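# Drive knurled screws into posts on moving carriers

## Task

A conveyor line begins with one carrier waiting at its first stop. Pressing the green button releases two further carriers, up to five carriers in total, but a press does nothing until every carrier released so far has reached the far tunnel. After the button is released, the line keeps advancing in steps on its own and never pauses, including while you are thinking. Each carrier holds a post with a long knurled screw standing in it. Turn each screw down until its collar sits against the post. A screw is scored when its carrier reaches the far tunnel, and the deeper it is driven, the better. Blocking the line trips it permanently and ends the scene. The scene also ends when the last carrier enters the far tunnel.

## Robot and tools

Robot: two UR-type arms, left_arm and right_arm, each ending in a four-finger hand with 16 hinge motors. The right arm has a right hand and the left arm has a mirrored left hand. Cameras: cam_high and cam_line are fixed; cam_left_wrist and cam_right_wrist ride on the hands.

Frames. The scene frame has its origin on the table top, halfway between the nominal arm bases. +z points up, +x points out over the table, and left_arm is on the +y side. Reported hand positions (metres), orientations (quat wxyz) and velocities are given in each arm's own base frame. Pose offsets that you command are expressed in the axes of that arm's current Hand target. Hand-point axes: +z runs along the straight fingers toward the tips, +y points out of the palm face, and +x runs across the palm away from the thumb on the right hand. On the left hand, +x points toward the thumb.

The 48-number row. Both arms always share a single row. Every value lies in [-1, 1]. The order is:
1. left_arm dx, dy, dz, rx, ry, rz.
2. 16 left-hand motor goals.
3. left current_limit, then left speed.
4. The same 24 numbers for right_arm.
Motor order: index_mcp, index_abd, index_pip, index_dip, thumb_cmc, thumb_axl, thumb_mcp, thumb_ipl, middle_mcp, middle_abd, middle_pip, middle_dip, ring_mcp, ring_abd, ring_pip, ring_dip.

Pose numbers are offsets, not poses. They count from the Hand target held at the start of the action or call. Scale: 1.0 equals 0.6 m of travel or 180 degrees of turn. rx, ry, rz together form a single rotation vector. Sending all zeros re-requests the current Hand target. Repeating a nonzero offset moves the arm further each time. Each step limits a commanded orientation to within 32 degrees of the measured one.

Hand numbers are absolute goal angles, scaled linearly between each hinge's two stops. Approximate straight values: mcp -0.75, abd 0, pip -0.58, dip -0.70, thumb_cmc -0.71, thumb_axl -0.68. Toward +1 a finger curls toward the palm. A 0 is a real goal. To leave a hand as it is, send back its hand_goal, hand_current_limit and hand_speed values. current_limit maps -1..+1 to 0..550 mA, and speed sets the motor rate to (speed+1)/2 of 8.5 rad/s. Both start at +0.4 and -0.6.

Tools.
- execute_actions(actions, cameras): a list of actions. Each action is up to 15 rows, one row per 1/30 s step; a shorter action repeats its last row. Every row in an action is an offset from that action's start. An empty list returns the state and images.
- move(target, speed, blend, stop_force, zero, blocking, cameras): sends each hand point in a straight line toward the target. target is one row, or a list of up to 15 rows, all offsets from the same starting Hand targets. speed is in m/s, from 0.002 to 3.6, default 0.25. blend is a corner radius in m, default 0 (stop at each point). stop_force is in N, from 3 to 120; it ends an arm's path when contact is felt along that path, and is unreliable while the hand is rotating. zero resets the force baseline (default true). blocking=false returns after 0.5 s while the move keeps running, and cannot be combined with stop_force. A move lasts at most 10 s.
- wait(seconds 0-10): holds the last commands while the scene runs.
- stop(): brakes a running move to rest.
- zoom_image(camera, region [x0,y0,x1,y1] in pixels, at most 504 by 504): enlarges part of the latest image from that camera.
- zero_wrist_force(arm): makes the current wrist force reading the new baseline.
- read_manual: licence text only.
- finished_scene(scene): ends the scene. This is final.

Results. Each result gives joint positions and torques, end_effector pose and velocity, Hand target, wrist force and torque, and hand_goal, hand_measured, hand_current_ma and hand_state (moving, goal, blocked, overload). A move adds a 'move:' line with its outcome, such as done, off_target, moving, held or fault. limits=paced means the command was clipped; limits=held means a safety check held steps back. done says nothing about whether the hand is touching something.

Timing.

Things to avoid.
- An arm faults and freezes for 10 s on a joint overload or on about 150 N of external force. The wrist joints tolerate only about 24.6 N m, and the arms are stiff, so any target beyond a firm contact can trigger this.
- Do not push hard against screws or posts, and do not hold a carrier back, because blocking the line ends the scene.
- A finger motor drawing at least 495 mA for 5 s shuts down for 10 s.
- Motors at 85 °C brake the arm for 30 to 60 s; a MOTOR HOT line warns at 70 °C.
- Keep the arms clear of each other; a clearance check may hold commands back. Avoid squeezing one hand with the other.
- Do not knock anything out of the work area, drop parts, or slam into fixed objects.

Base positions in the scene frame: left_arm at (-0.049, +0.349, 0) and right_arm at (-0.059, -0.514, 0). Plan paths around each arm's own base rather than close past it.

Each tool is called after "Emit:" as name(argument=value, ...), one argument or row to a line, values as JSON.

## Session

Emit:
execute_actions(
  actions=[],
)

Scene clock: 0.00 s.
left_arm: end_effector_position=(+0.0909, +0.2227, +0.6542) hand_goal=(-0.754, +0.000, -0.576, -0.696, -0.714, -0.678, -0.226, -0.168, -0.754, +0.000, -0.576, -0.696, -0.754, +0.000, -0.576, -0.696) hand_measured=(-0.754, +0.000, -0.576, -0.696, -0.714, -0.678, -0.226, -0.168, -0.754, +0.000, -0.576, -0.696, -0.754, +0.000, -0.576, -0.696) hand_current_ma=(+0, +0, +0, +0, +0, +0, +0, +0, +0, +0, +0, +0, +0, +0, +0, +0) hand_state=(goal, goal, goal, goal, goal, goal, goal, goal, goal, goal, goal, goal, goal, goal, goal, goal) hand_current_limit=0.40 hand_speed=-0.60 end_effector_quat_wxyz=(+0.007, +0.004, +1.000, -0.024) | right_arm: end_effector_position=(+0.1814, -0.1153, +0.6204) hand_goal=(-0.754, +0.000, -0.576, -0.696, -0.714, -0.678, -0.226, -0.168, -0.754, +0.000, -0.576, -0.696, -0.754, +0.000, -0.576, -0.696) hand_measured=(-0.754, +0.000, -0.576, -0.696, -0.714, -0.678, -0.226, -0.168, -0.754, +0.000, -0.576, -0.696, -0.754, +0.000, -0.576, -0.696) hand_current_ma=(+0, +0, +0, +0, +0, +0, +0, +0, +0, +0, +0, +0, +0, +0, +0, +0) hand_state=(goal, goal, goal, goal, goal, goal, goal, goal, goal, goal, goal, goal, goal, goal, goal, goal) hand_current_limit=0.40 hand_speed=-0.60 end_effector_quat_wxyz=(-0.162, -0.054, +0.983, -0.071)
Joint positions: left_arm=[0.13 -1.99 0.959 -0.547 -1.621 -1.433] | right_arm=[3.018 -1.374 -0.882 -2.754 1.374 4.508]
Joint velocities: within noise
Joint torques (N m): no reading
Wrist force (N): no reading
Wrist torque (N m): no reading
Wrist force, peak (N): no reading
Hand target: left_arm +0.0909, +0.2227, +0.6542; +0.007, +0.004, +1.000, -0.024 | right_arm +0.1814, -0.1153, +0.6204; -0.162, -0.054, +0.983, -0.071

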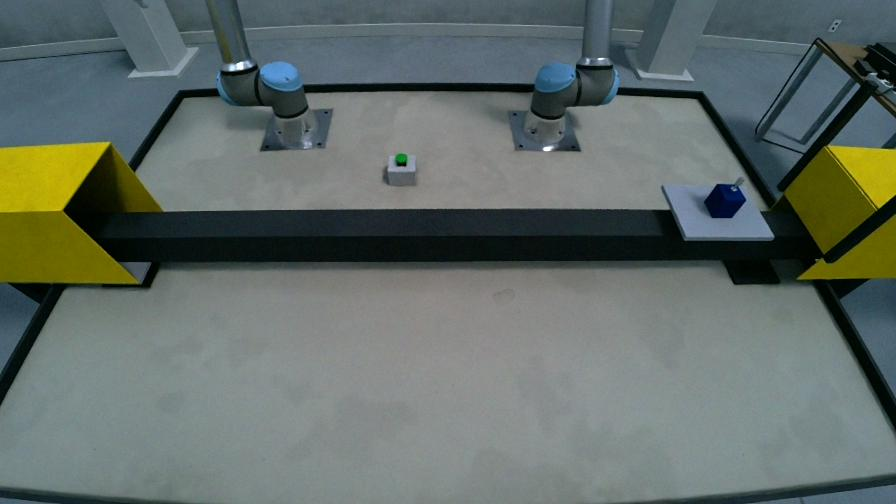

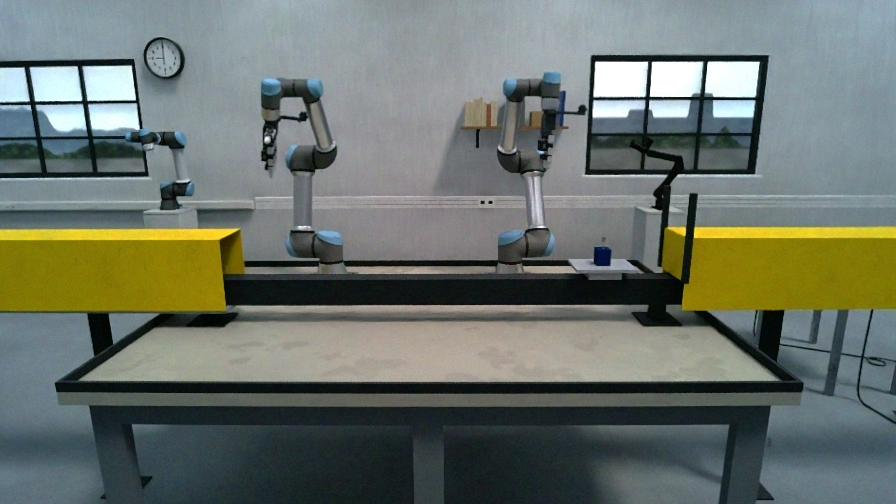

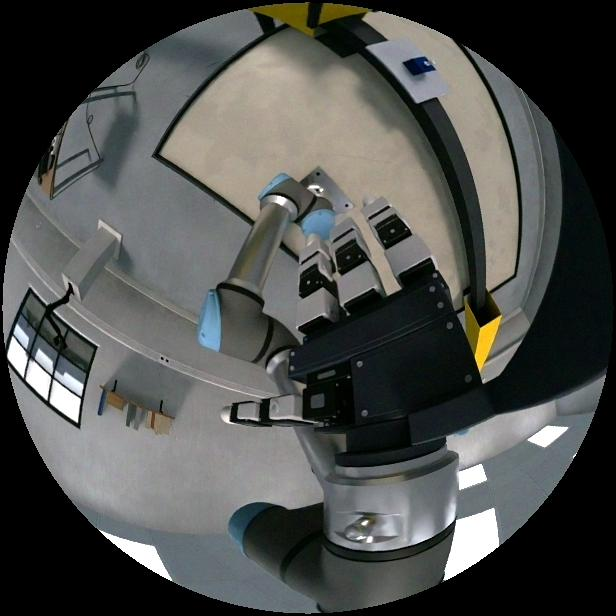

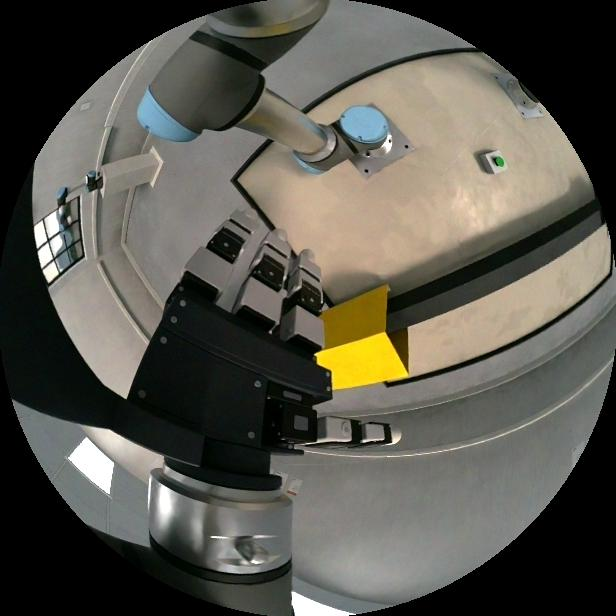

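Emit:
zoom_image(
  camera="cam_high",
  region=[640, 130, 860, 290],
)

Emit:
zoom_image(
  camera="cam_line",
  region=[540, 180, 740, 330],
)

Emit:
zoom_image(
  camera="cam_left_wrist",
  region=[340, 10, 500, 130],
)

Emit:
zoom_image(
  camera="cam_high",
  region=[340, 130, 460, 200],
)

Scaled by 2.291 from the camera's 896x504 image, which has a finer 1280x720 frame.

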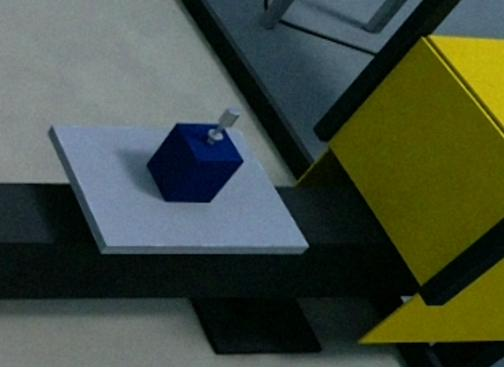

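Scaled by 2.520 from the camera's 896x504 image, which has a finer 1280x720 frame.

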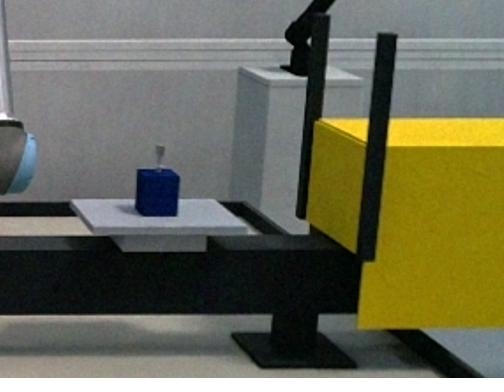

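Scaled by 3.150 from the camera's 616x616 image, which has a finer 880x880 frame.

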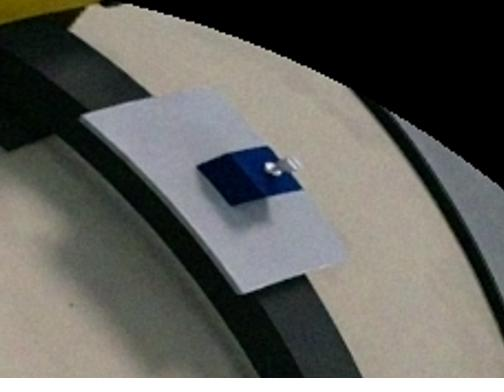

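Scaled by 4.200 from the camera's 896x504 image, which has a finer 1280x720 frame.

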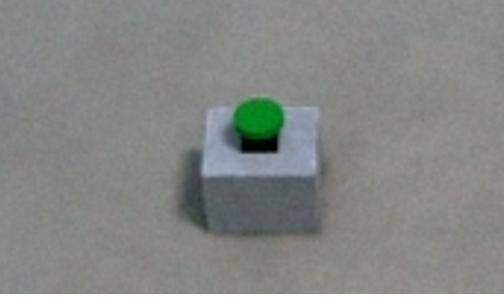

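Emit:
move(
  target=[
    [-0.27,0.106,0.307,0,0.01,-0.5,-0.754,0,-0.576,-0.696,-0.714,-0.678,-0.226,-0.168,-0.754,0,-0.576,-0.696,-0.754,0,-0.576,-0.696,0.4,-0.6,0,0,0,0,0,0,-0.754,0,-0.576,-0.696,-0.714,-0.678,-0.226,-0.168,-0.754,0,-0.576,-0.696,-0.754,0,-0.576,-0.696,0.4,-0.6],
    [-0.5385,0.2127,0.6142,0.007,0.024,0.997,-0.754,0,-0.576,-0.696,-0.714,-0.678,-0.226,-0.168,-0.754,0,-0.576,-0.696,-0.754,0,-0.576,-0.696,0.4,-0.6,0,0,0,0,0,0,-0.754,0,-0.576,-0.696,-0.714,-0.678,-0.226,-0.168,-0.754,0,-0.576,-0.696,-0.754,0,-0.576,-0.696,0.4,-0.6],
  ],
  speed=0.35,
  blend=0.05,
  cameras=["cam_left_wrist", "cam_high"],
)

Scene clock: 16.93 s.
left_arm: end_effector_position=(+0.0958, +0.2300, +0.7059) hand_goal=(-0.754, +0.000, -0.576, -0.696, -0.714, -0.678, -0.226, -0.168, -0.754, +0.000, -0.576, -0.696, -0.754, +0.000, -0.576, -0.696) hand_measured=(-0.752, +0.000, -0.576, -0.696, -0.714, -0.678, -0.222, -0.168, -0.752, +0.000, -0.576, -0.696, -0.752, +0.000, -0.576, -0.696) hand_current_ma=(+0, +0, +0, +0, +0, +0, +3, +0, +1, +0, +0, +0, +1, +0, +0, +0) hand_state=(goal, goal, goal, goal, goal, goal, goal, goal, goal, goal, goal, goal, goal, goal, goal, goal) hand_current_limit=0.40 hand_speed=-0.60 end_effector_quat_wxyz=(-0.084, -0.038, +0.993, -0.067) | right_arm: end_effector_position=(+0.1814, -0.1153, +0.6204) hand_goal=(-0.754, +0.000, -0.576, -0.696, -0.714, -0.678, -0.226, -0.168, -0.754, +0.000, -0.576, -0.696, -0.754, +0.000, -0.576, -0.696) hand_measured=(-0.754, +0.000, -0.576, -0.696, -0.714, -0.678, -0.224, -0.168, -0.754, +0.000, -0.576, -0.696, -0.754, +0.000, -0.576, -0.696) hand_current_ma=(+0, +0, +0, +0, +0, +0, +1, +0, +0, +0, +0, +0, +0, +0, +0, +0) hand_state=(goal, goal, goal, goal, goal, goal, goal, goal, goal, goal, goal, goal, goal, goal, goal, goal) hand_current_limit=0.40 hand_speed=-0.60 end_effector_quat_wxyz=(-0.162, -0.054, +0.983, -0.071)
Joint positions: left_arm=[0.252 -1.633 0.403 -0.147 -1.666 -1.385] | right_arm=[3.018 -1.374 -0.882 -2.754 1.374 4.508]
Joint torques (N m): left_arm=[10.64 -11.69 4.25 -5.02 0.46 2.26] | right_arm=[-0.32 6.06 13.74 1.72 -0.49 0]
Wrist force (N): left_arm=[-0.4 0.1 0.2] | right_arm=[-0.1 0.1 -0.1]
Wrist torque (N m): left_arm=[0.02 0.11 -0.12] | right_arm=[0.01 0.01 -0.01]
Wrist force, peak (N): left_arm=[10.0 -3.6 -6.2] | right_arm=[0.3 0.0 -0.6]
Hand target: left_arm +0.0961, +0.2309, +0.7003; -0.091, -0.038, +0.993, -0.069 (last step not sent: back at the drive's target) | right_arm +0.1814, -0.1153, +0.6204; -0.162, -0.054, +0.983, -0.071 (last step not sent: back at the drive's target)
Off the commanded pose: left_arm 0.541 m, 176 deg | right_arm 0.000 m, 0 deg.
elbow sent back (left arm): the controller read joint 3 (elbow) straighter than it allows and moved its target back, which can move the hand without a command.
elbow stopped short (left arm): the move would have taken joint 3 (elbow) straighter than the controller allows.
led back after a hold (left arm): the arm was led back toward your command in small steps, so it may still be short of it.
previous command not reached (left arm): moving toward its pose would have brought two parts of the arm too close to each other.
elbow read too straight (left arm): the controller reads joint 3 (elbow) straighter than it allows; while it does, the hand can move without a command.
move: held (left_arm; a check stopped the path), held (right_arm); path passed 0 of 2 targets; limits=held
pose unreachable (left arm): on one or more control steps of this call, first in action 0 (counted from 0), this arm could not follow its commanded pose, so it was not sent that pose on those steps. On the call's last step it was still not sent that pose. It may still have moved: this result reports where it is.
cause: moving toward the commanded pose would bring two parts of the arm too close to each other (joints 3 (elbow) to 6 (wrist 3) lie between them).
pose unreachable (right arm): on one or more control steps of this call, first in action 0 (counted from 0), this arm could not follow its commanded pose, so it was not sent that pose on those steps. On the call's last step it was still not sent that pose. It may still have moved: this result reports where it is.
cause: moving toward the commanded pose would bring two parts of the arm too close to each other (joints 4 (wrist 1) to 6 (wrist 3) lie between them).
camera_calibration:
cam_left_wrist: T_world_to_cam=[[0.798372, -0.600119, -0.0495939, 0.0698661], [-0.243394, -0.396936, 0.884986, -0.557666], [-0.550783, -0.694477, -0.462968, 0.665203], [0, 0, 0, 1]] pos_world=[0.174871, 0.282538, 0.80496]
Images, in order (width x height): cam_high 896x504, cam_left_wrist 616x616.

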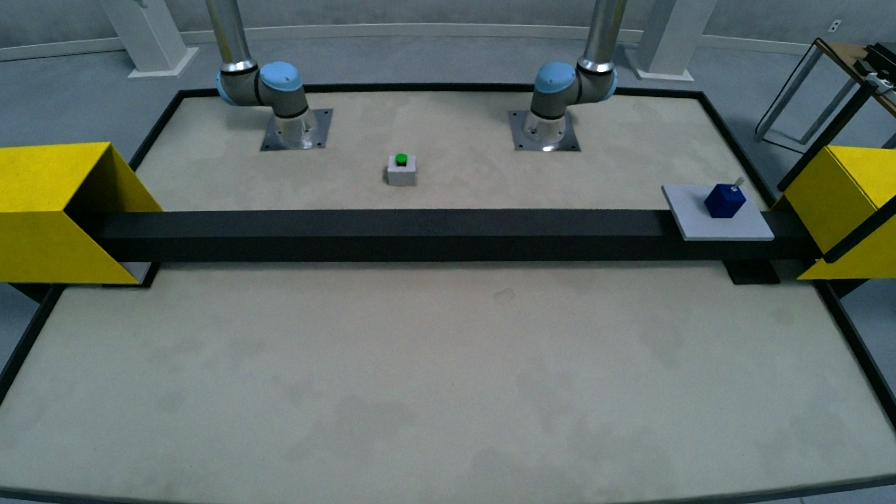

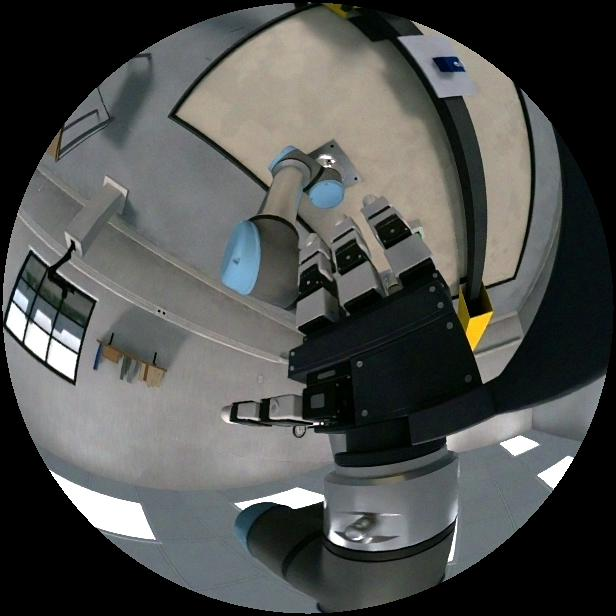

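Emit:
move(
  target=[
    [-0.3977,0.045,0.2612,-0.044,-0.058,0.0243,-0.754,0,-0.576,-0.696,-0.714,-0.678,-0.226,-0.168,-0.754,0,-0.576,-0.696,-0.754,0,-0.576,-0.696,0.4,-0.6,0,0,0,0,0,0,-0.754,0,-0.576,-0.696,-0.714,-0.678,-0.226,-0.168,-0.754,0,-0.576,-0.696,-0.754,0,-0.576,-0.696,0.4,-0.6],
    [-0.6152,0.04,0.3575,-0.044,-0.058,0.0243,-0.754,0,-0.576,-0.696,-0.714,-0.678,-0.226,-0.168,-0.754,0,-0.576,-0.696,-0.754,0,-0.576,-0.696,0.4,-0.6,0,0,0,0,0,0,-0.754,0,-0.576,-0.696,-0.714,-0.678,-0.226,-0.168,-0.754,0,-0.576,-0.696,-0.754,0,-0.576,-0.696,0.4,-0.6],
    [-0.6152,0.04,0.3575,-0.0762,-0.0209,0.439,-0.754,0,-0.576,-0.696,-0.714,-0.678,-0.226,-0.168,-0.754,0,-0.576,-0.696,-0.754,0,-0.576,-0.696,0.4,-0.6,0,0,0,0,0,0,-0.754,0,-0.576,-0.696,-0.714,-0.678,-0.226,-0.168,-0.754,0,-0.576,-0.696,-0.754,0,-0.576,-0.696,0.4,-0.6],
  ],
  speed=0.35,
  blend=[0.04,0.02,0],
  cameras=["cam_left_wrist"],
)

Scene clock: 26.63 s.
left_arm: end_effector_position=(+0.0956, +0.2292, +0.7101) hand_goal=(-0.754, +0.000, -0.576, -0.696, -0.714, -0.678, -0.226, -0.168, -0.754, +0.000, -0.576, -0.696, -0.754, +0.000, -0.576, -0.696) hand_measured=(-0.752, +0.000, -0.576, -0.696, -0.714, -0.678, -0.222, -0.168, -0.752, +0.000, -0.576, -0.696, -0.752, +0.000, -0.576, -0.696) hand_current_ma=(+0, +0, +0, +0, +0, +0, +3, +0, +1, +0, +0, +0, +1, +0, +0, +0) hand_state=(goal, goal, goal, goal, goal, goal, goal, goal, goal, goal, goal, goal, goal, goal, goal, goal) hand_current_limit=0.40 hand_speed=-0.60 end_effector_quat_wxyz=(-0.079, -0.038, +0.994, -0.065) | right_arm: end_effector_position=(+0.1814, -0.1153, +0.6204) hand_goal=(-0.754, +0.000, -0.576, -0.696, -0.714, -0.678, -0.226, -0.168, -0.754, +0.000, -0.576, -0.696, -0.754, +0.000, -0.576, -0.696) hand_measured=(-0.754, +0.000, -0.576, -0.696, -0.714, -0.678, -0.224, -0.168, -0.754, +0.000, -0.576, -0.696, -0.754, +0.000, -0.576, -0.696) hand_current_ma=(+0, +0, +0, +0, +0, +0, +1, +0, +0, +0, +0, +0, +0, +0, +0, +0) hand_state=(goal, goal, goal, goal, goal, goal, goal, goal, goal, goal, goal, goal, goal, goal, goal, goal) hand_current_limit=0.40 hand_speed=-0.60 end_effector_quat_wxyz=(-0.162, -0.054, +0.983, -0.071)
Joint positions: left_arm=[0.247 -1.62 0.365 -0.133 -1.666 -1.39] | right_arm=[3.018 -1.374 -0.882 -2.754 1.374 4.508]
Joint torques (N m): left_arm=[9.81 -11.26 5.62 -4.63 0.78 2.31] | right_arm=[-1.46 6.46 14.21 1.64 -0.68 0.06]
Wrist force (N): left_arm=[-0.3 -0.1 0.3] | right_arm=[0.0 0.0 -0.1]
Wrist torque (N m): left_arm=[-0.01 0.09 -0.12] | right_arm=[0.01 0.00 -0.01]
Wrist force, peak (N): left_arm=[-0.6 -0.1 0.5] | right_arm=[0.2 0.3 -0.6]
Hand target: left_arm +0.0956, +0.2295, +0.7087; -0.081, -0.038, +0.994, -0.066 (last step not sent: back at the drive's target) | right_arm +0.1814, -0.1153, +0.6204; -0.162, -0.054, +0.983, -0.071 (last step not sent: back at the drive's target)
Off the commanded pose: left_arm 0.434 m, 80 deg | right_arm 0.000 m, 0 deg.
held back during your reply time or a wait (left arm), on 242 control steps: two parts of the arm were too close to each other, or the arm's last command would have brought them too close.
held back during your reply time or a wait (right arm), on 242 control steps: two parts of the arm were too close to each other, or the arm's last command would have brought them too close.
elbow stopped short (left arm): the move would have taken joint 3 (elbow) straighter than the controller allows.
led back after a hold (left arm): the arm was led back toward your command in small steps, so it may still be short of it.
previous command not reached (left arm): moving toward its pose would have brought two parts of the arm too close to each other.
elbow read too straight (left arm): the controller reads joint 3 (elbow) straighter than it allows; while it does, the hand can move without a command.
move: held (left_arm; a check stopped the path), held (right_arm); path passed 0 of 3 targets; limits=held
pose unreachable (left arm): on one or more control steps of this call, first in action 0 (counted from 0), this arm could not follow its commanded pose, so it was not sent that pose on those steps. On the call's last step it was still not sent that pose. It may still have moved: this result reports where it is.
cause: moving toward the commanded pose would bring two parts of the arm too close to each other (joints 3 (elbow) to 6 (wrist 3) lie between them).
pose unreachable (right arm): on one or more control steps of this call, first in action 0 (counted from 0), this arm could not follow its commanded pose, so it was not sent that pose on those steps. On the call's last step it was still not sent that pose. It may still have moved: this result reports where it is.
cause: moving toward the commanded pose would bring two parts of the arm too close to each other (joints 4 (wrist 1) to 6 (wrist 3) lie between them).
camera_calibration:
cam_left_wrist: T_world_to_cam=[[0.798588, -0.600265, -0.0440309, 0.0658425], [-0.252463, -0.400487, 0.880836, -0.557111], [-0.546369, -0.692309, -0.471369, 0.671582], [0, 0, 0, 1]] pos_world=[0.173701, 0.28135, 0.810185]
Images, in order (width x height): cam_left_wrist 616x616.

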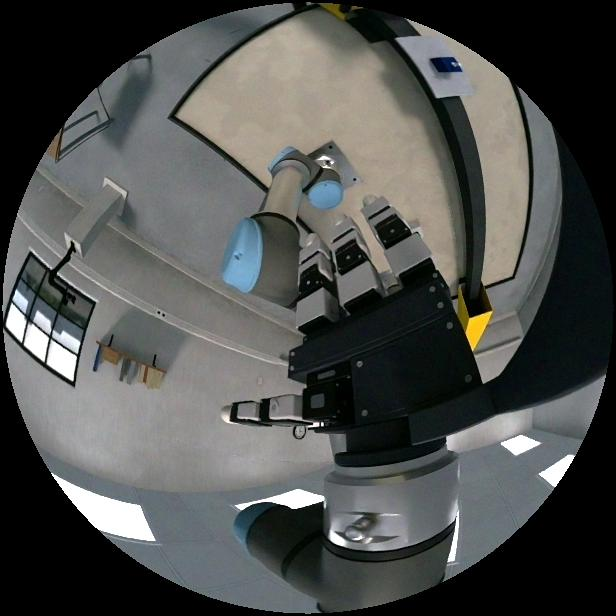

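Emit:
execute_actions(
  actions=[
    [[0,0,0,0,0,0,-0.754,0,-0.576,-0.696,0.571,-0.678,-0.226,-0.168,-0.754,0,-0.576,-0.696,-0.754,0,-0.576,-0.696,0.4,-0.6,0,0,0,0,0,0,-0.754,0,-0.576,-0.696,0.571,-0.678,-0.226,-0.168,-0.754,0,-0.576,-0.696,-0.754,0,-0.576,-0.696,0.4,-0.6]],
    [[0,0,0,0,0,0,-0.754,0,-0.576,-0.696,0.571,-0.678,-0.226,-0.168,-0.754,0,-0.576,-0.696,-0.754,0,-0.576,-0.696,0.4,-0.6,0,0,0,0,0,0,-0.754,0,-0.576,-0.696,0.571,-0.678,-0.226,-0.168,-0.754,0,-0.576,-0.696,-0.754,0,-0.576,-0.696,0.4,-0.6]],
  ],
  cameras=["cam_left_wrist","cam_right_wrist"],
)

Scene clock: 29.57 s.
left_arm: end_effector_position=(+0.0955, +0.2289, +0.7114) hand_goal=(-0.754, +0.000, -0.576, -0.696, +0.570, -0.678, -0.226, -0.168, -0.754, +0.000, -0.576, -0.696, -0.754, +0.000, -0.576, -0.696) hand_measured=(-0.752, +0.000, -0.576, -0.696, +0.570, -0.678, -0.222, -0.168, -0.752, +0.000, -0.576, -0.696, -0.752, +0.000, -0.576, -0.696) hand_current_ma=(+0, +0, +0, +0, +0, +0, +3, +0, +1, +0, +0, +0, +1, +0, +0, +0) hand_state=(goal, goal, goal, goal, goal, goal, goal, goal, goal, goal, goal, goal, goal, goal, goal, goal) hand_current_limit=0.40 hand_speed=-0.60 end_effector_quat_wxyz=(-0.078, -0.037, +0.994, -0.065) end_effector_velocity=(+0.000, +0.000, -0.001) end_effector_angular_velocity=(-0.001, +0.001, -0.001) | right_arm: end_effector_position=(+0.1814, -0.1153, +0.6204) hand_goal=(-0.754, +0.000, -0.576, -0.696, +0.570, -0.678, -0.226, -0.168, -0.754, +0.000, -0.576, -0.696, -0.754, +0.000, -0.576, -0.696) hand_measured=(-0.754, +0.000, -0.576, -0.696, +0.562, -0.678, -0.224, -0.168, -0.754, +0.000, -0.576, -0.696, -0.754, +0.000, -0.576, -0.696) hand_current_ma=(+0, +0, +0, +0, -4, +0, +1, +0, +0, +0, +0, +0, +0, +0, +0, +0) hand_state=(goal, goal, goal, goal, goal, goal, goal, goal, goal, goal, goal, goal, goal, goal, goal, goal) hand_current_limit=0.40 hand_speed=-0.60 end_effector_quat_wxyz=(-0.162, -0.054, +0.983, -0.071)
Joint positions: left_arm=[0.245 -1.616 0.352 -0.128 -1.665 -1.392] | right_arm=[3.018 -1.374 -0.882 -2.754 1.374 4.508]
Joint velocities: left_arm=[0 -0.003 0.008 -0.004 0 0.001] | right_arm=[within noise]
Joint torques (N m): left_arm=[9.93 -12.27 5.51 -4.97 1.88 1.68] | right_arm=[-1.36 6.5 14.18 1.61 -0.65 0]
Wrist force (N): left_arm=[-0.3 -0.1 0.5] | right_arm=[0.2 -0.1 -0.3]
Wrist torque (N m): left_arm=[0.03 0.14 -0.06] | right_arm=[0.06 -0.06 0.03]
Wrist force, peak (N): left_arm=[-0.2 -0.1 0.7] | right_arm=[0.3 0.1 -0.5]
Hand target: left_arm +0.0955, +0.2290, +0.7108; -0.078, -0.038, +0.994, -0.065 (last step not sent: back at the drive's target) | right_arm +0.1814, -0.1153, +0.6204; -0.162, -0.054, +0.983, -0.071 (last step not sent: back at the drive's target)
Off the commanded pose: left_arm 0.001 m, 0 deg | right_arm 0.000 m, 0 deg.
held back during your reply time (left arm), on 43 control steps: two parts of the arm were too close to each other, or the arm's last command would have brought them too close.
held back during your reply time (right arm), on 43 control steps: two parts of the arm were too close to each other, or the arm's last command would have brought them too close.
elbow stopped short (left arm): the move would have taken joint 3 (elbow) straighter than the controller allows.
led back after a hold (left arm): the arm was led back toward your command in small steps, so it may still be short of it.
previous command not reached (left arm): moving toward its pose would have brought two parts of the arm too close to each other.
elbow read too straight (left arm): the controller reads joint 3 (elbow) straighter than it allows; while it does, the hand can move without a command.
pose unreachable (left arm): on one or more control steps of this call, first in action 0 (counted from 0), this arm could not follow its commanded pose, so it was not sent that pose on those steps. On the call's last step it was still not sent that pose. It may still have moved: this result reports where it is.
cause: moving toward the commanded pose would bring two parts of the arm too close to each other (joints 3 (elbow) to 6 (wrist 3) lie between them).
pose unreachable (right arm): on one or more control steps of this call, first in action 0 (counted from 0), this arm could not follow its commanded pose, so it was not sent that pose on those steps. On the call's last step it was still not sent that pose. It may still have moved: this result reports where it is.
cause: moving toward the commanded pose would bring two parts of the arm too close to each other (joints 4 (wrist 1) to 6 (wrist 3) lie between them).
camera_calibration:
cam_left_wrist: T_world_to_cam=[[0.798727, -0.600205, -0.0423, 0.0646216], [-0.255215, -0.401614, 0.879529, -0.556955], [-0.544886, -0.691708, -0.473962, 0.673476], [0, 0, 0, 1]] pos_world=[0.173209, 0.280953, 0.811793]
Images, in order (width x height): cam_left_wrist 616x616, cam_right_wrist 616x616.

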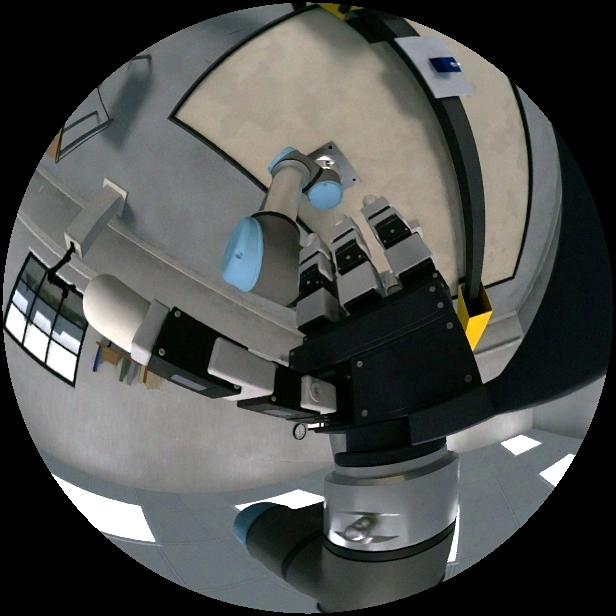

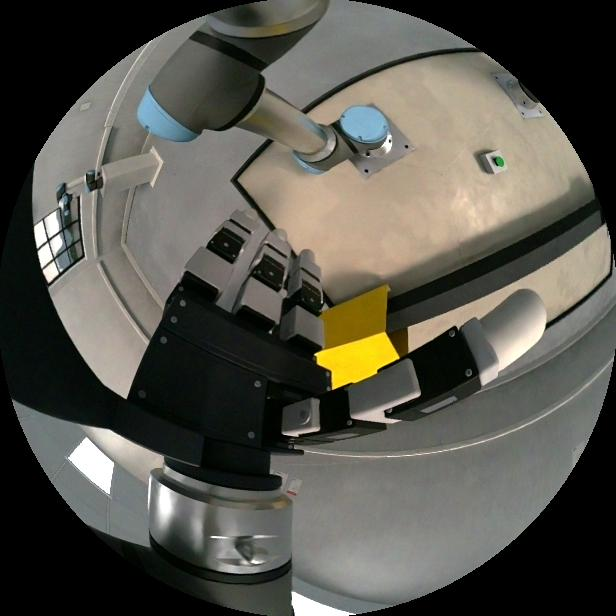

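Emit:
execute_actions(
  actions=[
    [[0,0,0,0,0,0,0.068,0,0.299,0.174,0.571,-0.678,-0.226,-0.168,0.068,0,0.299,0.174,0.068,0,0.299,0.174,0.4,-0.4,0,0,0,0,0,0,0.068,0,0.299,0.174,0.571,-0.678,-0.226,-0.168,0.068,0,0.299,0.174,0.068,0,0.299,0.174,0.4,-0.4]],
    [[0,0,0,0,0,0,0.068,0,0.299,0.174,0.571,-0.678,-0.226,-0.168,0.068,0,0.299,0.174,0.068,0,0.299,0.174,0.4,-0.4,0,0,0,0,0,0,0.068,0,0.299,0.174,0.571,-0.678,-0.226,-0.168,0.068,0,0.299,0.174,0.068,0,0.299,0.174,0.4,-0.4]],
  ],
)

Emit:
execute_actions(
  actions=[
    [[-0.084,0.026,-0.017,0,0,0,0.068,0,0.299,0.174,0.571,-0.678,-0.226,-0.168,0.068,0,0.299,0.174,0.068,0,0.299,0.174,0.4,-0.4,0,0,0,0,0,0,0.068,0,0.299,0.174,0.571,-0.678,-0.226,-0.168,0.068,0,0.299,0.174,0.068,0,0.299,0.174,0.4,-0.4]],
  ],
)

Scene clock: 36.63 s.
left_arm: end_effector_position=(+0.0955, +0.2291, +0.7110) hand_goal=(+0.068, +0.000, +0.298, +0.174, +0.570, -0.678, -0.226, -0.168, +0.068, +0.000, +0.298, +0.174, +0.068, +0.000, +0.298, +0.174) hand_measured=(+0.054, +0.000, +0.290, +0.170, +0.570, -0.678, -0.222, -0.168, +0.050, +0.000, +0.292, +0.172, +0.052, +0.000, +0.290, +0.170) hand_current_ma=(-17, +0, -6, -2, +0, +0, +3, +0, -23, +0, -5, -1, -20, +0, -6, -2) hand_state=(goal, goal, goal, goal, goal, goal, goal, goal, goal, goal, goal, goal, goal, goal, goal, goal) hand_current_limit=0.40 hand_speed=-0.40 end_effector_quat_wxyz=(-0.079, -0.037, +0.994, -0.069) end_effector_velocity=(-0.001, +0.000, -0.002) end_effector_angular_velocity=(+0.065, -0.023, -0.001) | right_arm: end_effector_position=(+0.1814, -0.1153, +0.6204) hand_goal=(+0.068, +0.000, +0.298, +0.174, +0.570, -0.678, -0.226, -0.168, +0.068, +0.000, +0.298, +0.174, +0.068, +0.000, +0.298, +0.174) hand_measured=(+0.054, +0.000, +0.292, +0.172, +0.562, -0.678, -0.224, -0.168, +0.054, +0.000, +0.292, +0.170, +0.054, +0.000, +0.292, +0.170) hand_current_ma=(-12, +0, -3, -1, -4, +0, +1, +0, -12, +0, -3, -1, -12, +0, -3, -1) hand_state=(goal, goal, goal, goal, goal, goal, goal, goal, goal, goal, goal, goal, goal, goal, goal, goal) hand_current_limit=0.40 hand_speed=-0.40 end_effector_quat_wxyz=(-0.162, -0.054, +0.983, -0.071)
Joint positions: left_arm=[0.254 -1.28 -0.341 0.236 -1.671 -1.383] | right_arm=[3.018 -1.374 -0.882 -2.754 1.374 4.508]
Joint velocities: left_arm=[-0.066 0.053 -0.157 0.059 0.044 -0.075] | right_arm=[within noise]
Joint torques (N m): left_arm=[-13.49 -7.26 -11.08 -0.58 2.63 -2.07] | right_arm=[-1.54 6.45 14.05 1.57 -0.57 -0.03]
Wrist force (N): left_arm=[-0.4 -0.2 0.4] | right_arm=[0.1 -0.1 0.0]
Wrist torque (N m): left_arm=[0.19 0.16 0.01] | right_arm=[0.20 -0.02 0.08]
Wrist force, peak (N): left_arm=[-0.4 -1.3 0.3] | right_arm=[0.0 -1.4 -0.4]
Hand target: left_arm +0.0955, +0.2290, +0.7108; -0.078, -0.038, +0.994, -0.065 | right_arm +0.1814, -0.1153, +0.6204; -0.162, -0.054, +0.983, -0.071 (last step not sent: back at the drive's target)
Off the commanded pose: left_arm 0.000 m, 0 deg | right_arm 0.000 m, 0 deg.
elbow stopped short (left arm): the move would have taken joint 3 (elbow) straighter than the controller allows.
held back during your reply time (left arm), on 92 control steps: two parts of the arm were too close to each other, or the arm's last command would have brought them too close.
held back during your reply time (right arm), on 92 control steps: two parts of the arm were too close to each other, or the arm's last command would have brought them too close.
led back after a hold (left arm): the arm was led back toward your command in small steps, so it may still be short of it.
not at rest: the robot was still moving 3 seconds after this call's last action.
pose unreachable (left arm): on one or more control steps of this call, first in action 0 (counted from 0), this arm could not follow its commanded pose, so it was not sent that pose on those steps. It may still have moved: this result reports where it is.
cause: moving toward the commanded pose would bring two parts of the arm too close to each other (joints 3 (elbow) to 6 (wrist 3) lie between them).
pose unreachable (right arm): on one or more control steps of this call, first in action 0 (counted from 0), this arm could not follow its commanded pose, so it was not sent that pose on those steps. On the call's last step it was still not sent that pose. It may still have moved: this result reports where it is.
cause: moving toward the commanded pose would bring two parts of the arm too close to each other (joints 4 (wrist 1) to 6 (wrist 3) lie between them).

Scene clock: 37.57 s.
left_arm: end_effector_position=(+0.1453, +0.2491, +0.7105) hand_goal=(+0.068, +0.000, +0.298, +0.174, +0.570, -0.678, -0.226, -0.168, +0.068, +0.000, +0.298, +0.174, +0.068, +0.000, +0.298, +0.174) hand_measured=(+0.054, +0.000, +0.292, +0.172, +0.570, -0.678, -0.222, -0.168, +0.050, +0.000, +0.292, +0.172, +0.052, +0.000, +0.290, +0.170) hand_current_ma=(-17, +0, -6, -2, +0, +0, +3, +0, -23, +0, -4, -1, -20, +0, -6, -2) hand_state=(goal, goal, goal, goal, goal, goal, goal, goal, goal, goal, goal, goal, goal, goal, goal, goal) hand_current_limit=0.40 hand_speed=-0.40 end_effector_quat_wxyz=(-0.078, -0.038, +0.994, -0.065) | right_arm: end_effector_position=(+0.1814, -0.1153, +0.6204) hand_goal=(+0.068, +0.000, +0.298, +0.174, +0.570, -0.678, -0.226, -0.168, +0.068, +0.000, +0.298, +0.174, +0.068, +0.000, +0.298, +0.174) hand_measured=(+0.054, +0.000, +0.292, +0.172, +0.562, -0.678, -0.224, -0.168, +0.054, +0.000, +0.292, +0.170, +0.054, +0.000, +0.292, +0.170) hand_current_ma=(-12, +0, -3, -1, -4, +0, +1, +0, -12, +0, -3, -1, -12, +0, -3, -1) hand_state=(goal, goal, goal, goal, goal, goal, goal, goal, goal, goal, goal, goal, goal, goal, goal, goal) hand_current_limit=0.40 hand_speed=-0.40 end_effector_quat_wxyz=(-0.162, -0.054, +0.983, -0.071)
Joint positions: left_arm=[0.274 -1.281 -0.199 0.092 -1.66 -1.364] | right_arm=[3.018 -1.374 -0.882 -2.754 1.374 4.508]
Joint torques (N m): left_arm=[11.35 -21.59 7.42 -5.09 -2.42 2.25] | right_arm=[-1.83 6.62 14.5 1.54 -0.66 -0.03]
Wrist force (N): left_arm=[-0.3 0.1 0.3] | right_arm=[0.1 0.3 -0.1]
Wrist torque (N m): left_arm=[0.24 0.16 -0.23] | right_arm=[0.26 -0.02 0.08]
Wrist force, peak (N): left_arm=[9.4 -3.0 0.9] | right_arm=[0.0 0.0 -0.5]
Hand target: left_arm +0.1454, +0.2491, +0.7107; -0.078, -0.038, +0.994, -0.065 | right_arm +0.1814, -0.1153, +0.6204; -0.162, -0.054, +0.983, -0.071 (last step not sent: back at the drive's target)
Off the commanded pose: left_arm 0.000 m, 0 deg | right_arm 0.000 m, 0 deg.
pose unreachable (right arm): on one or more control steps of this call, first in action 0 (counted from 0), this arm could not follow its commanded pose, so it was not sent that pose on those steps. On the call's last step it was still not sent that pose. It may still have moved: this result reports where it is.
cause: moving toward the commanded pose would bring two parts of the arm too close to each other (joints 4 (wrist 1) to 6 (wrist 3) lie between them).

Emit:
execute_actions(
  actions=[
    [[0,0,-0.04,0,0,0,0.068,0,0.299,0.174,0.571,-0.678,-0.226,-0.168,0.068,0,0.299,0.174,0.068,0,0.299,0.174,0.4,-0.4,0,0,0,0,0,0,0.068,0,0.299,0.174,0.571,-0.678,-0.226,-0.168,0.068,0,0.299,0.174,0.068,0,0.299,0.174,0.4,-0.4]],
  ],
)

Scene clock: 40.70 s.
left_arm: end_effector_position=(+0.1486, +0.2520, +0.7318) hand_goal=(+0.068, +0.000, +0.298, +0.174, +0.570, -0.678, -0.226, -0.168, +0.068, +0.000, +0.298, +0.174, +0.068, +0.000, +0.298, +0.174) hand_measured=(+0.054, +0.000, +0.292, +0.172, +0.570, -0.678, -0.222, -0.168, +0.050, +0.000, +0.292, +0.172, +0.052, +0.000, +0.290, +0.170) hand_current_ma=(-17, +0, -6, -2, +0, +0, +4, +0, -23, +0, -4, -1, -20, +0, -6, -2) hand_state=(goal, goal, goal, goal, goal, goal, goal, goal, goal, goal, goal, goal, goal, goal, goal, goal) hand_current_limit=0.40 hand_speed=-0.40 end_effector_quat_wxyz=(-0.043, -0.033, +0.998, -0.014) | right_arm: end_effector_position=(+0.1814, -0.1153, +0.6204) hand_goal=(+0.068, +0.000, +0.298, +0.174, +0.570, -0.678, -0.226, -0.168, +0.068, +0.000, +0.298, +0.174, +0.068, +0.000, +0.298, +0.174) hand_measured=(+0.054, +0.000, +0.292, +0.172, +0.562, -0.678, -0.224, -0.168, +0.054, +0.000, +0.292, +0.170, +0.054, +0.000, +0.292, +0.170) hand_current_ma=(-12, +0, -3, -1, -4, +0, +1, +0, -12, +0, -3, -1, -12, +0, -3, -1) hand_state=(goal, goal, goal, goal, goal, goal, goal, goal, goal, goal, goal, goal, goal, goal, goal, goal) hand_current_limit=0.40 hand_speed=-0.40 end_effector_quat_wxyz=(-0.162, -0.054, +0.983, -0.071)
Joint positions: left_arm=[0.2 -1.397 -0.035 -0.05 -1.584 -1.437] | right_arm=[3.018 -1.374 -0.882 -2.754 1.374 4.508]
Joint torques (N m): left_arm=[-11.49 -19.82 8.09 -5.35 3.15 -2.22] | right_arm=[-2.45 6.68 13.97 1.54 -0.67 -0.11]
Wrist force (N): left_arm=[-0.1 0.0 0.7] | right_arm=[-0.1 0.4 -0.2]
Wrist torque (N m): left_arm=[0.14 0.10 0.02] | right_arm=[0.29 0.01 0.08]
Wrist force, peak (N): left_arm=[-2.3 1.0 2.5] | right_arm=[0.4 -0.2 -0.4]
Hand target: left_arm +0.1490, +0.2523, +0.7342; -0.078, -0.038, +0.994, -0.065 | right_arm +0.1814, -0.1153, +0.6204; -0.162, -0.054, +0.983, -0.071 (last step not sent: back at the drive's target)
Off the commanded pose: left_arm 0.002 m, 7 deg | right_arm 0.000 m, 0 deg.
elbow stopped short (left arm): the move would have taken joint 3 (elbow) straighter than the controller allows.
held back during your reply time (right arm), on 71 control steps: two parts of the arm were too close to each other, or the arm's last command would have brought them too close.
pose unreachable (right arm): on one or more control steps of this call, first in action 0 (counted from 0), this arm could not follow its commanded pose, so it was not sent that pose on those steps. On the call's last step it was still not sent that pose. It may still have moved: this result reports where it is.
cause: moving toward the commanded pose would bring two parts of the arm too close to each other (joints 4 (wrist 1) to 6 (wrist 3) lie between them).

Emit:
move(
  target=[0,0,0.04,0,0,0,0.068,0,0.299,0.174,0.571,-0.678,-0.226,-0.168,0.068,0,0.299,0.174,0.068,0,0.299,0.174,0.4,-0.4,-0.2288,0.0383,-0.0127,-0.0455,-0.1037,0.0346,0.068,0,0.299,0.174,0.571,-0.678,-0.226,-0.168,0.068,0,0.299,0.174,0.068,0,0.299,0.174,0.4,-0.4],
  speed=0.15,
)

Scene clock: 51.37 s.
left_arm: end_effector_position=(+0.1481, +0.2516, +0.7286) hand_goal=(+0.068, +0.000, +0.298, +0.174, +0.570, -0.678, -0.226, -0.168, +0.068, +0.000, +0.298, +0.174, +0.068, +0.000, +0.298, +0.174) hand_measured=(+0.054, +0.000, +0.292, +0.172, +0.570, -0.678, -0.222, -0.168, +0.050, +0.000, +0.292, +0.172, +0.052, +0.000, +0.290, +0.170) hand_current_ma=(-17, +0, -6, -2, +0, +0, +4, +0, -23, +0, -4, -1, -20, +0, -6, -2) hand_state=(goal, goal, goal, goal, goal, goal, goal, goal, goal, goal, goal, goal, goal, goal, goal, goal) hand_current_limit=0.40 hand_speed=-0.40 end_effector_quat_wxyz=(-0.049, -0.034, +0.998, -0.022) | right_arm: end_effector_position=(+0.1814, -0.1153, +0.6204) hand_goal=(+0.068, +0.000, +0.298, +0.174, +0.570, -0.678, -0.226, -0.168, +0.068, +0.000, +0.298, +0.174, +0.068, +0.000, +0.298, +0.174) hand_measured=(+0.054, +0.000, +0.292, +0.172, +0.562, -0.678, -0.224, -0.168, +0.054, +0.000, +0.292, +0.170, +0.054, +0.000, +0.292, +0.170) hand_current_ma=(-12, +0, -3, -1, -4, +0, +1, +0, -12, +0, -3, -1, -12, +0, -3, -1) hand_state=(goal, goal, goal, goal, goal, goal, goal, goal, goal, goal, goal, goal, goal, goal, goal, goal) hand_current_limit=0.40 hand_speed=-0.40 end_effector_quat_wxyz=(-0.162, -0.054, +0.983, -0.071)
Joint positions: left_arm=[0.213 -1.38 -0.057 -0.03 -1.598 -1.424] | right_arm=[3.018 -1.374 -0.882 -2.754 1.374 4.508]
Joint torques (N m): left_arm=[11.67 -8.63 -16.46 -0.72 -2.21 2.3] | right_arm=[-2.65 6.47 13.96 1.58 -0.87 -0.09]
Wrist force (N): left_arm=[0.1 -0.2 0.6] | right_arm=[0.1 0.1 -0.2]
Wrist torque (N m): left_arm=[0.13 0.08 -0.15] | right_arm=[0.25 -0.01 0.08]
Wrist force, peak (N): left_arm=[-0.3 -0.3 0.7] | right_arm=[0.0 0.0 -0.7]
Hand target: left_arm +0.1481, +0.2516, +0.7284; -0.048, -0.034, +0.998, -0.022 (not the last commanded pose) | right_arm +0.1814, -0.1153, +0.6204; -0.162, -0.054, +0.983, -0.071 (last step not sent: back at the drive's target)
Off the commanded pose: left_arm 0.018 m, 6 deg | right_arm 0.139 m, 21 deg.
held back during your reply time or a wait (right arm), on 295 control steps: two parts of the arm were too close to each other, or the arm's last command would have brought them too close.
move: held (right_arm; a check stopped the path), off_target (left_arm; braked when a check withheld steps of right_arm); limits=held
pose unreachable (right arm): on one or more control steps of this call, first in action 0 (counted from 0), this arm could not follow its commanded pose, so it was not sent that pose on those steps. On the call's last step it was still not sent that pose. It may still have moved: this result reports where it is.
cause: moving toward the commanded pose would bring two parts of the arm too close to each other (joints 4 (wrist 1) to 6 (wrist 3) lie between them).

Emit:
execute_actions(
  actions=[
    [[0,0,0,0,0,0,0.068,0,0.299,0.174,0.571,-0.678,-0.226,-0.168,0.068,0,0.299,0.174,0.068,0,0.299,0.174,0.4,-0.4,-0.1038,-0.1037,0,0,0,0.333,0.068,0,0.299,0.174,0.571,-0.678,-0.226,-0.168,0.068,0,0.299,0.174,0.068,0,0.299,0.174,0.4,-0.4]],
  ],
)

Scene clock: 53.10 s.
left_arm: end_effector_position=(+0.1481, +0.2516, +0.7284) hand_goal=(+0.068, +0.000, +0.298, +0.174, +0.570, -0.678, -0.226, -0.168, +0.068, +0.000, +0.298, +0.174, +0.068, +0.000, +0.298, +0.174) hand_measured=(+0.054, +0.000, +0.292, +0.172, +0.570, -0.678, -0.222, -0.168, +0.050, +0.000, +0.292, +0.172, +0.052, +0.000, +0.290, +0.170) hand_current_ma=(-17, +0, -6, -2, +0, +0, +4, +0, -23, +0, -4, -1, -20, +0, -6, -2) hand_state=(goal, goal, goal, goal, goal, goal, goal, goal, goal, goal, goal, goal, goal, goal, goal, goal) hand_current_limit=0.40 hand_speed=-0.40 end_effector_quat_wxyz=(-0.048, -0.034, +0.998, -0.022) | right_arm: end_effector_position=(+0.1814, -0.1153, +0.6204) hand_goal=(+0.068, +0.000, +0.298, +0.174, +0.570, -0.678, -0.226, -0.168, +0.068, +0.000, +0.298, +0.174, +0.068, +0.000, +0.298, +0.174) hand_measured=(+0.054, +0.000, +0.292, +0.172, +0.562, -0.678, -0.224, -0.168, +0.054, +0.000, +0.292, +0.170, +0.054, +0.000, +0.292, +0.170) hand_current_ma=(-12, +0, -3, -1, -4, +0, +1, +0, -12, +0, -3, -1, -12, +0, -3, -1) hand_state=(goal, goal, goal, goal, goal, goal, goal, goal, goal, goal, goal, goal, goal, goal, goal, goal) hand_current_limit=0.40 hand_speed=-0.40 end_effector_quat_wxyz=(-0.162, -0.054, +0.983, -0.071)
Joint positions: left_arm=[0.213 -1.372 -0.074 -0.021 -1.597 -1.424] | right_arm=[3.018 -1.374 -0.882 -2.754 1.374 4.508]
Joint torques (N m): left_arm=[-12.41 -5.87 -16.65 -0.66 2.99 -2.2] | right_arm=[-2.85 7.01 13.99 1.48 -0.92 -0.1]
Wrist force (N): left_arm=[0.3 -0.1 0.6] | right_arm=[0.2 0.1 0.0]
Wrist torque (N m): left_arm=[0.13 0.06 -0.10] | right_arm=[0.23 -0.03 0.09]
Wrist force, peak (N): left_arm=[0.3 -0.1 0.6] | right_arm=[0.4 -0.1 -0.5]
Hand target: left_arm +0.1481, +0.2516, +0.7284; -0.048, -0.034, +0.998, -0.022 | right_arm +0.1814, -0.1153, +0.6204; -0.162, -0.054, +0.983, -0.071 (last step not sent: back at the drive's target)
Off the commanded pose: left_arm 0.000 m, 0 deg | right_arm 0.088 m, 60 deg; orientation clipped.
held back during your reply time (right arm), on 30 control steps: two parts of the arm were too close to each other, or the arm's last command would have brought them too close.
pose unreachable (right arm): on one or more control steps of this call, first in action 0 (counted from 0), this arm could not follow its commanded pose, so it was not sent that pose on those steps. On the call's last step it was still not sent that pose. It may still have moved: this result reports where it is.
cause: moving toward the commanded pose would bring two parts of the arm too close to each other (joints 4 (wrist 1) to 6 (wrist 3) lie between them).

Emit:
execute_actions(
  actions=[
    [[0,0,0,0,0,0,0.068,0,0.299,0.174,0.571,-0.678,-0.226,-0.168,0.068,0,0.299,0.174,0.068,0,0.299,0.174,0.4,-0.4,-0.1605,-0.0588,-0.1272,0.0309,-0.1495,0.0302,0.068,0,0.299,0.174,0.571,-0.678,-0.226,-0.168,0.068,0,0.299,0.174,0.068,0,0.299,0.174,0.4,-0.4]],
  ],
)

Scene clock: 56.40 s.
left_arm: end_effector_position=(+0.1481, +0.2516, +0.7284) hand_goal=(+0.068, +0.000, +0.298, +0.174, +0.570, -0.678, -0.226, -0.168, +0.068, +0.000, +0.298, +0.174, +0.068, +0.000, +0.298, +0.174) hand_measured=(+0.054, +0.000, +0.292, +0.172, +0.570, -0.678, -0.222, -0.168, +0.050, +0.000, +0.292, +0.172, +0.052, +0.000, +0.290, +0.170) hand_current_ma=(-17, +0, -6, -2, +0, +0, +4, +0, -23, +0, -4, -1, -20, +0, -6, -2) hand_state=(goal, goal, goal, goal, goal, goal, goal, goal, goal, goal, goal, goal, goal, goal, goal, goal) hand_current_limit=0.40 hand_speed=-0.40 end_effector_quat_wxyz=(-0.048, -0.034, +0.998, -0.022) | right_arm: end_effector_position=(+0.1814, -0.1153, +0.6204) hand_goal=(+0.068, +0.000, +0.298, +0.174, +0.570, -0.678, -0.226, -0.168, +0.068, +0.000, +0.298, +0.174, +0.068, +0.000, +0.298, +0.174) hand_measured=(+0.054, +0.000, +0.292, +0.172, +0.562, -0.678, -0.224, -0.168, +0.054, +0.000, +0.292, +0.170, +0.054, +0.000, +0.292, +0.170) hand_current_ma=(-12, +0, -3, -1, -4, +0, +1, +0, -12, +0, -3, -1, -12, +0, -3, -1) hand_state=(goal, goal, goal, goal, goal, goal, goal, goal, goal, goal, goal, goal, goal, goal, goal, goal) hand_current_limit=0.40 hand_speed=-0.40 end_effector_quat_wxyz=(-0.162, -0.054, +0.983, -0.071)
Joint positions: left_arm=[0.213 -1.37 -0.078 -0.019 -1.597 -1.424] | right_arm=[3.018 -1.374 -0.882 -2.754 1.374 4.508]
Joint torques (N m): left_arm=[-11.94 -6.82 -16.09 -0.73 2.92 -2.03] | right_arm=[-2.63 6.58 13.89 1.47 -0.91 -0.09]
Wrist force (N): left_arm=[0.1 0.0 0.5] | right_arm=[0.1 0.0 -0.3]
Wrist torque (N m): left_arm=[0.16 0.09 -0.10] | right_arm=[0.25 -0.01 0.08]
Wrist force, peak (N): left_arm=[0.1 0.0 0.7] | right_arm=[0.4 0.1 -0.4]
Hand target: left_arm +0.1481, +0.2516, +0.7284; -0.048, -0.034, +0.998, -0.022 | right_arm +0.1814, -0.1153, +0.6204; -0.162, -0.054, +0.983, -0.071 (last step not sent: back at the drive's target)
Off the commanded pose: left_arm 0.000 m, 0 deg | right_arm 0.128 m, 28 deg.
held back during your reply time (right arm), on 78 control steps: two parts of the arm were too close to each other, or the arm's last command would have brought them too close.
pose unreachable (right arm): on one or more control steps of this call, first in action 0 (counted from 0), this arm could not follow its commanded pose, so it was not sent that pose on those steps. On the call's last step it was still not sent that pose. It may still have moved: this result reports where it is.
cause: moving toward the commanded pose would bring two parts of the arm too close to each other (joints 4 (wrist 1) to 6 (wrist 3) lie between them).

Emit:
execute_actions(
  actions=[
    [[0,0,0,0,0,0,0.068,0,0.299,0.174,0.571,-0.678,-0.226,-0.168,0.068,0,0.299,0.174,0.068,0,0.299,0.174,0.4,-0.4,0.1417,-0.038,0,0,0,-0.333,0.068,0,0.299,0.174,0.571,-0.678,-0.226,-0.168,0.068,0,0.299,0.174,0.068,0,0.299,0.174,0.4,-0.4]],
  ],
)

Scene clock: 60.63 s.
left_arm: end_effector_position=(+0.1481, +0.2516, +0.7284) hand_goal=(+0.068, +0.000, +0.298, +0.174, +0.570, -0.678, -0.226, -0.168, +0.068, +0.000, +0.298, +0.174, +0.068, +0.000, +0.298, +0.174) hand_measured=(+0.054, +0.000, +0.292, +0.172, +0.570, -0.678, -0.222, -0.168, +0.050, +0.000, +0.292, +0.172, +0.052, +0.000, +0.290, +0.170) hand_current_ma=(-17, +0, -6, -2, +0, +0, +4, +0, -23, +0, -4, -1, -20, +0, -6, -2) hand_state=(goal, goal, goal, goal, goal, goal, goal, goal, goal, goal, goal, goal, goal, goal, goal, goal) hand_current_limit=0.40 hand_speed=-0.40 end_effector_quat_wxyz=(-0.048, -0.034, +0.998, -0.022) | right_arm: end_effector_position=(+0.1283, -0.1256, +0.7151) hand_goal=(+0.068, +0.000, +0.298, +0.174, +0.570, -0.678, -0.226, -0.168, +0.068, +0.000, +0.298, +0.174, +0.068, +0.000, +0.298, +0.174) hand_measured=(+0.054, +0.000, +0.292, +0.172, +0.564, -0.678, -0.224, -0.168, +0.054, +0.000, +0.292, +0.170, +0.054, +0.000, +0.292, +0.170) hand_current_ma=(-12, +0, -3, -1, -3, +0, +1, +0, -12, +0, -3, -1, -12, +0, -3, -1) hand_state=(goal, goal, goal, goal, goal, goal, goal, goal, goal, goal, goal, goal, goal, goal, goal, goal) hand_current_limit=0.40 hand_speed=-0.40 end_effector_quat_wxyz=(-0.091, -0.209, +0.966, -0.124) end_effector_velocity=(+0.003, +0.001, -0.001) end_effector_angular_velocity=(+0.000, -0.008, -0.012)
Joint positions: left_arm=[0.213 -1.37 -0.078 -0.019 -1.597 -1.424] | right_arm=[3.072 -1.535 -0.289 -2.997 1.282 4.232]
Joint velocities: left_arm=[within noise] | right_arm=[0.004 0.009 -0.019 0.013 0.003 0.017]
Joint torques (N m): left_arm=[-12.44 -6.32 -15.26 -0.65 2.8 -2.26] | right_arm=[7.13 14.97 -1.44 4.09 1.15 2.92]
Wrist force (N): left_arm=[0.0 -0.3 0.3] | right_arm=[0.1 0.3 -0.3]
Wrist torque (N m): left_arm=[0.14 0.10 -0.10] | right_arm=[0.28 -0.02 -0.05]
Wrist force, peak (N): left_arm=[-0.1 -0.2 0.7] | right_arm=[0.2 0.4 -0.8]
Hand target: left_arm +0.1481, +0.2516, +0.7284; -0.048, -0.034, +0.998, -0.022 | right_arm +0.1043, -0.1447, +0.6509; -0.172, -0.328, +0.928, -0.025
Off the commanded pose: left_arm 0.000 m, 0 deg | right_arm 0.071 m, 46 deg; orientation clipped.
held back during your reply time (right arm), on 22 control steps: two parts of the arm were too close to each other, or the arm's last command would have brought them too close.
led back after a hold (right arm): the arm was led back toward your command in small steps, so it may still be short of it.
previous command not reached (right arm): moving toward its pose would have brought two parts of the arm too close to each other.
elbow read too straight (right arm): the controller reads joint 3 (elbow) straighter than it allows; while it does, the hand can move without a command.
not at rest: the robot was still moving 3 seconds after this call's last action.


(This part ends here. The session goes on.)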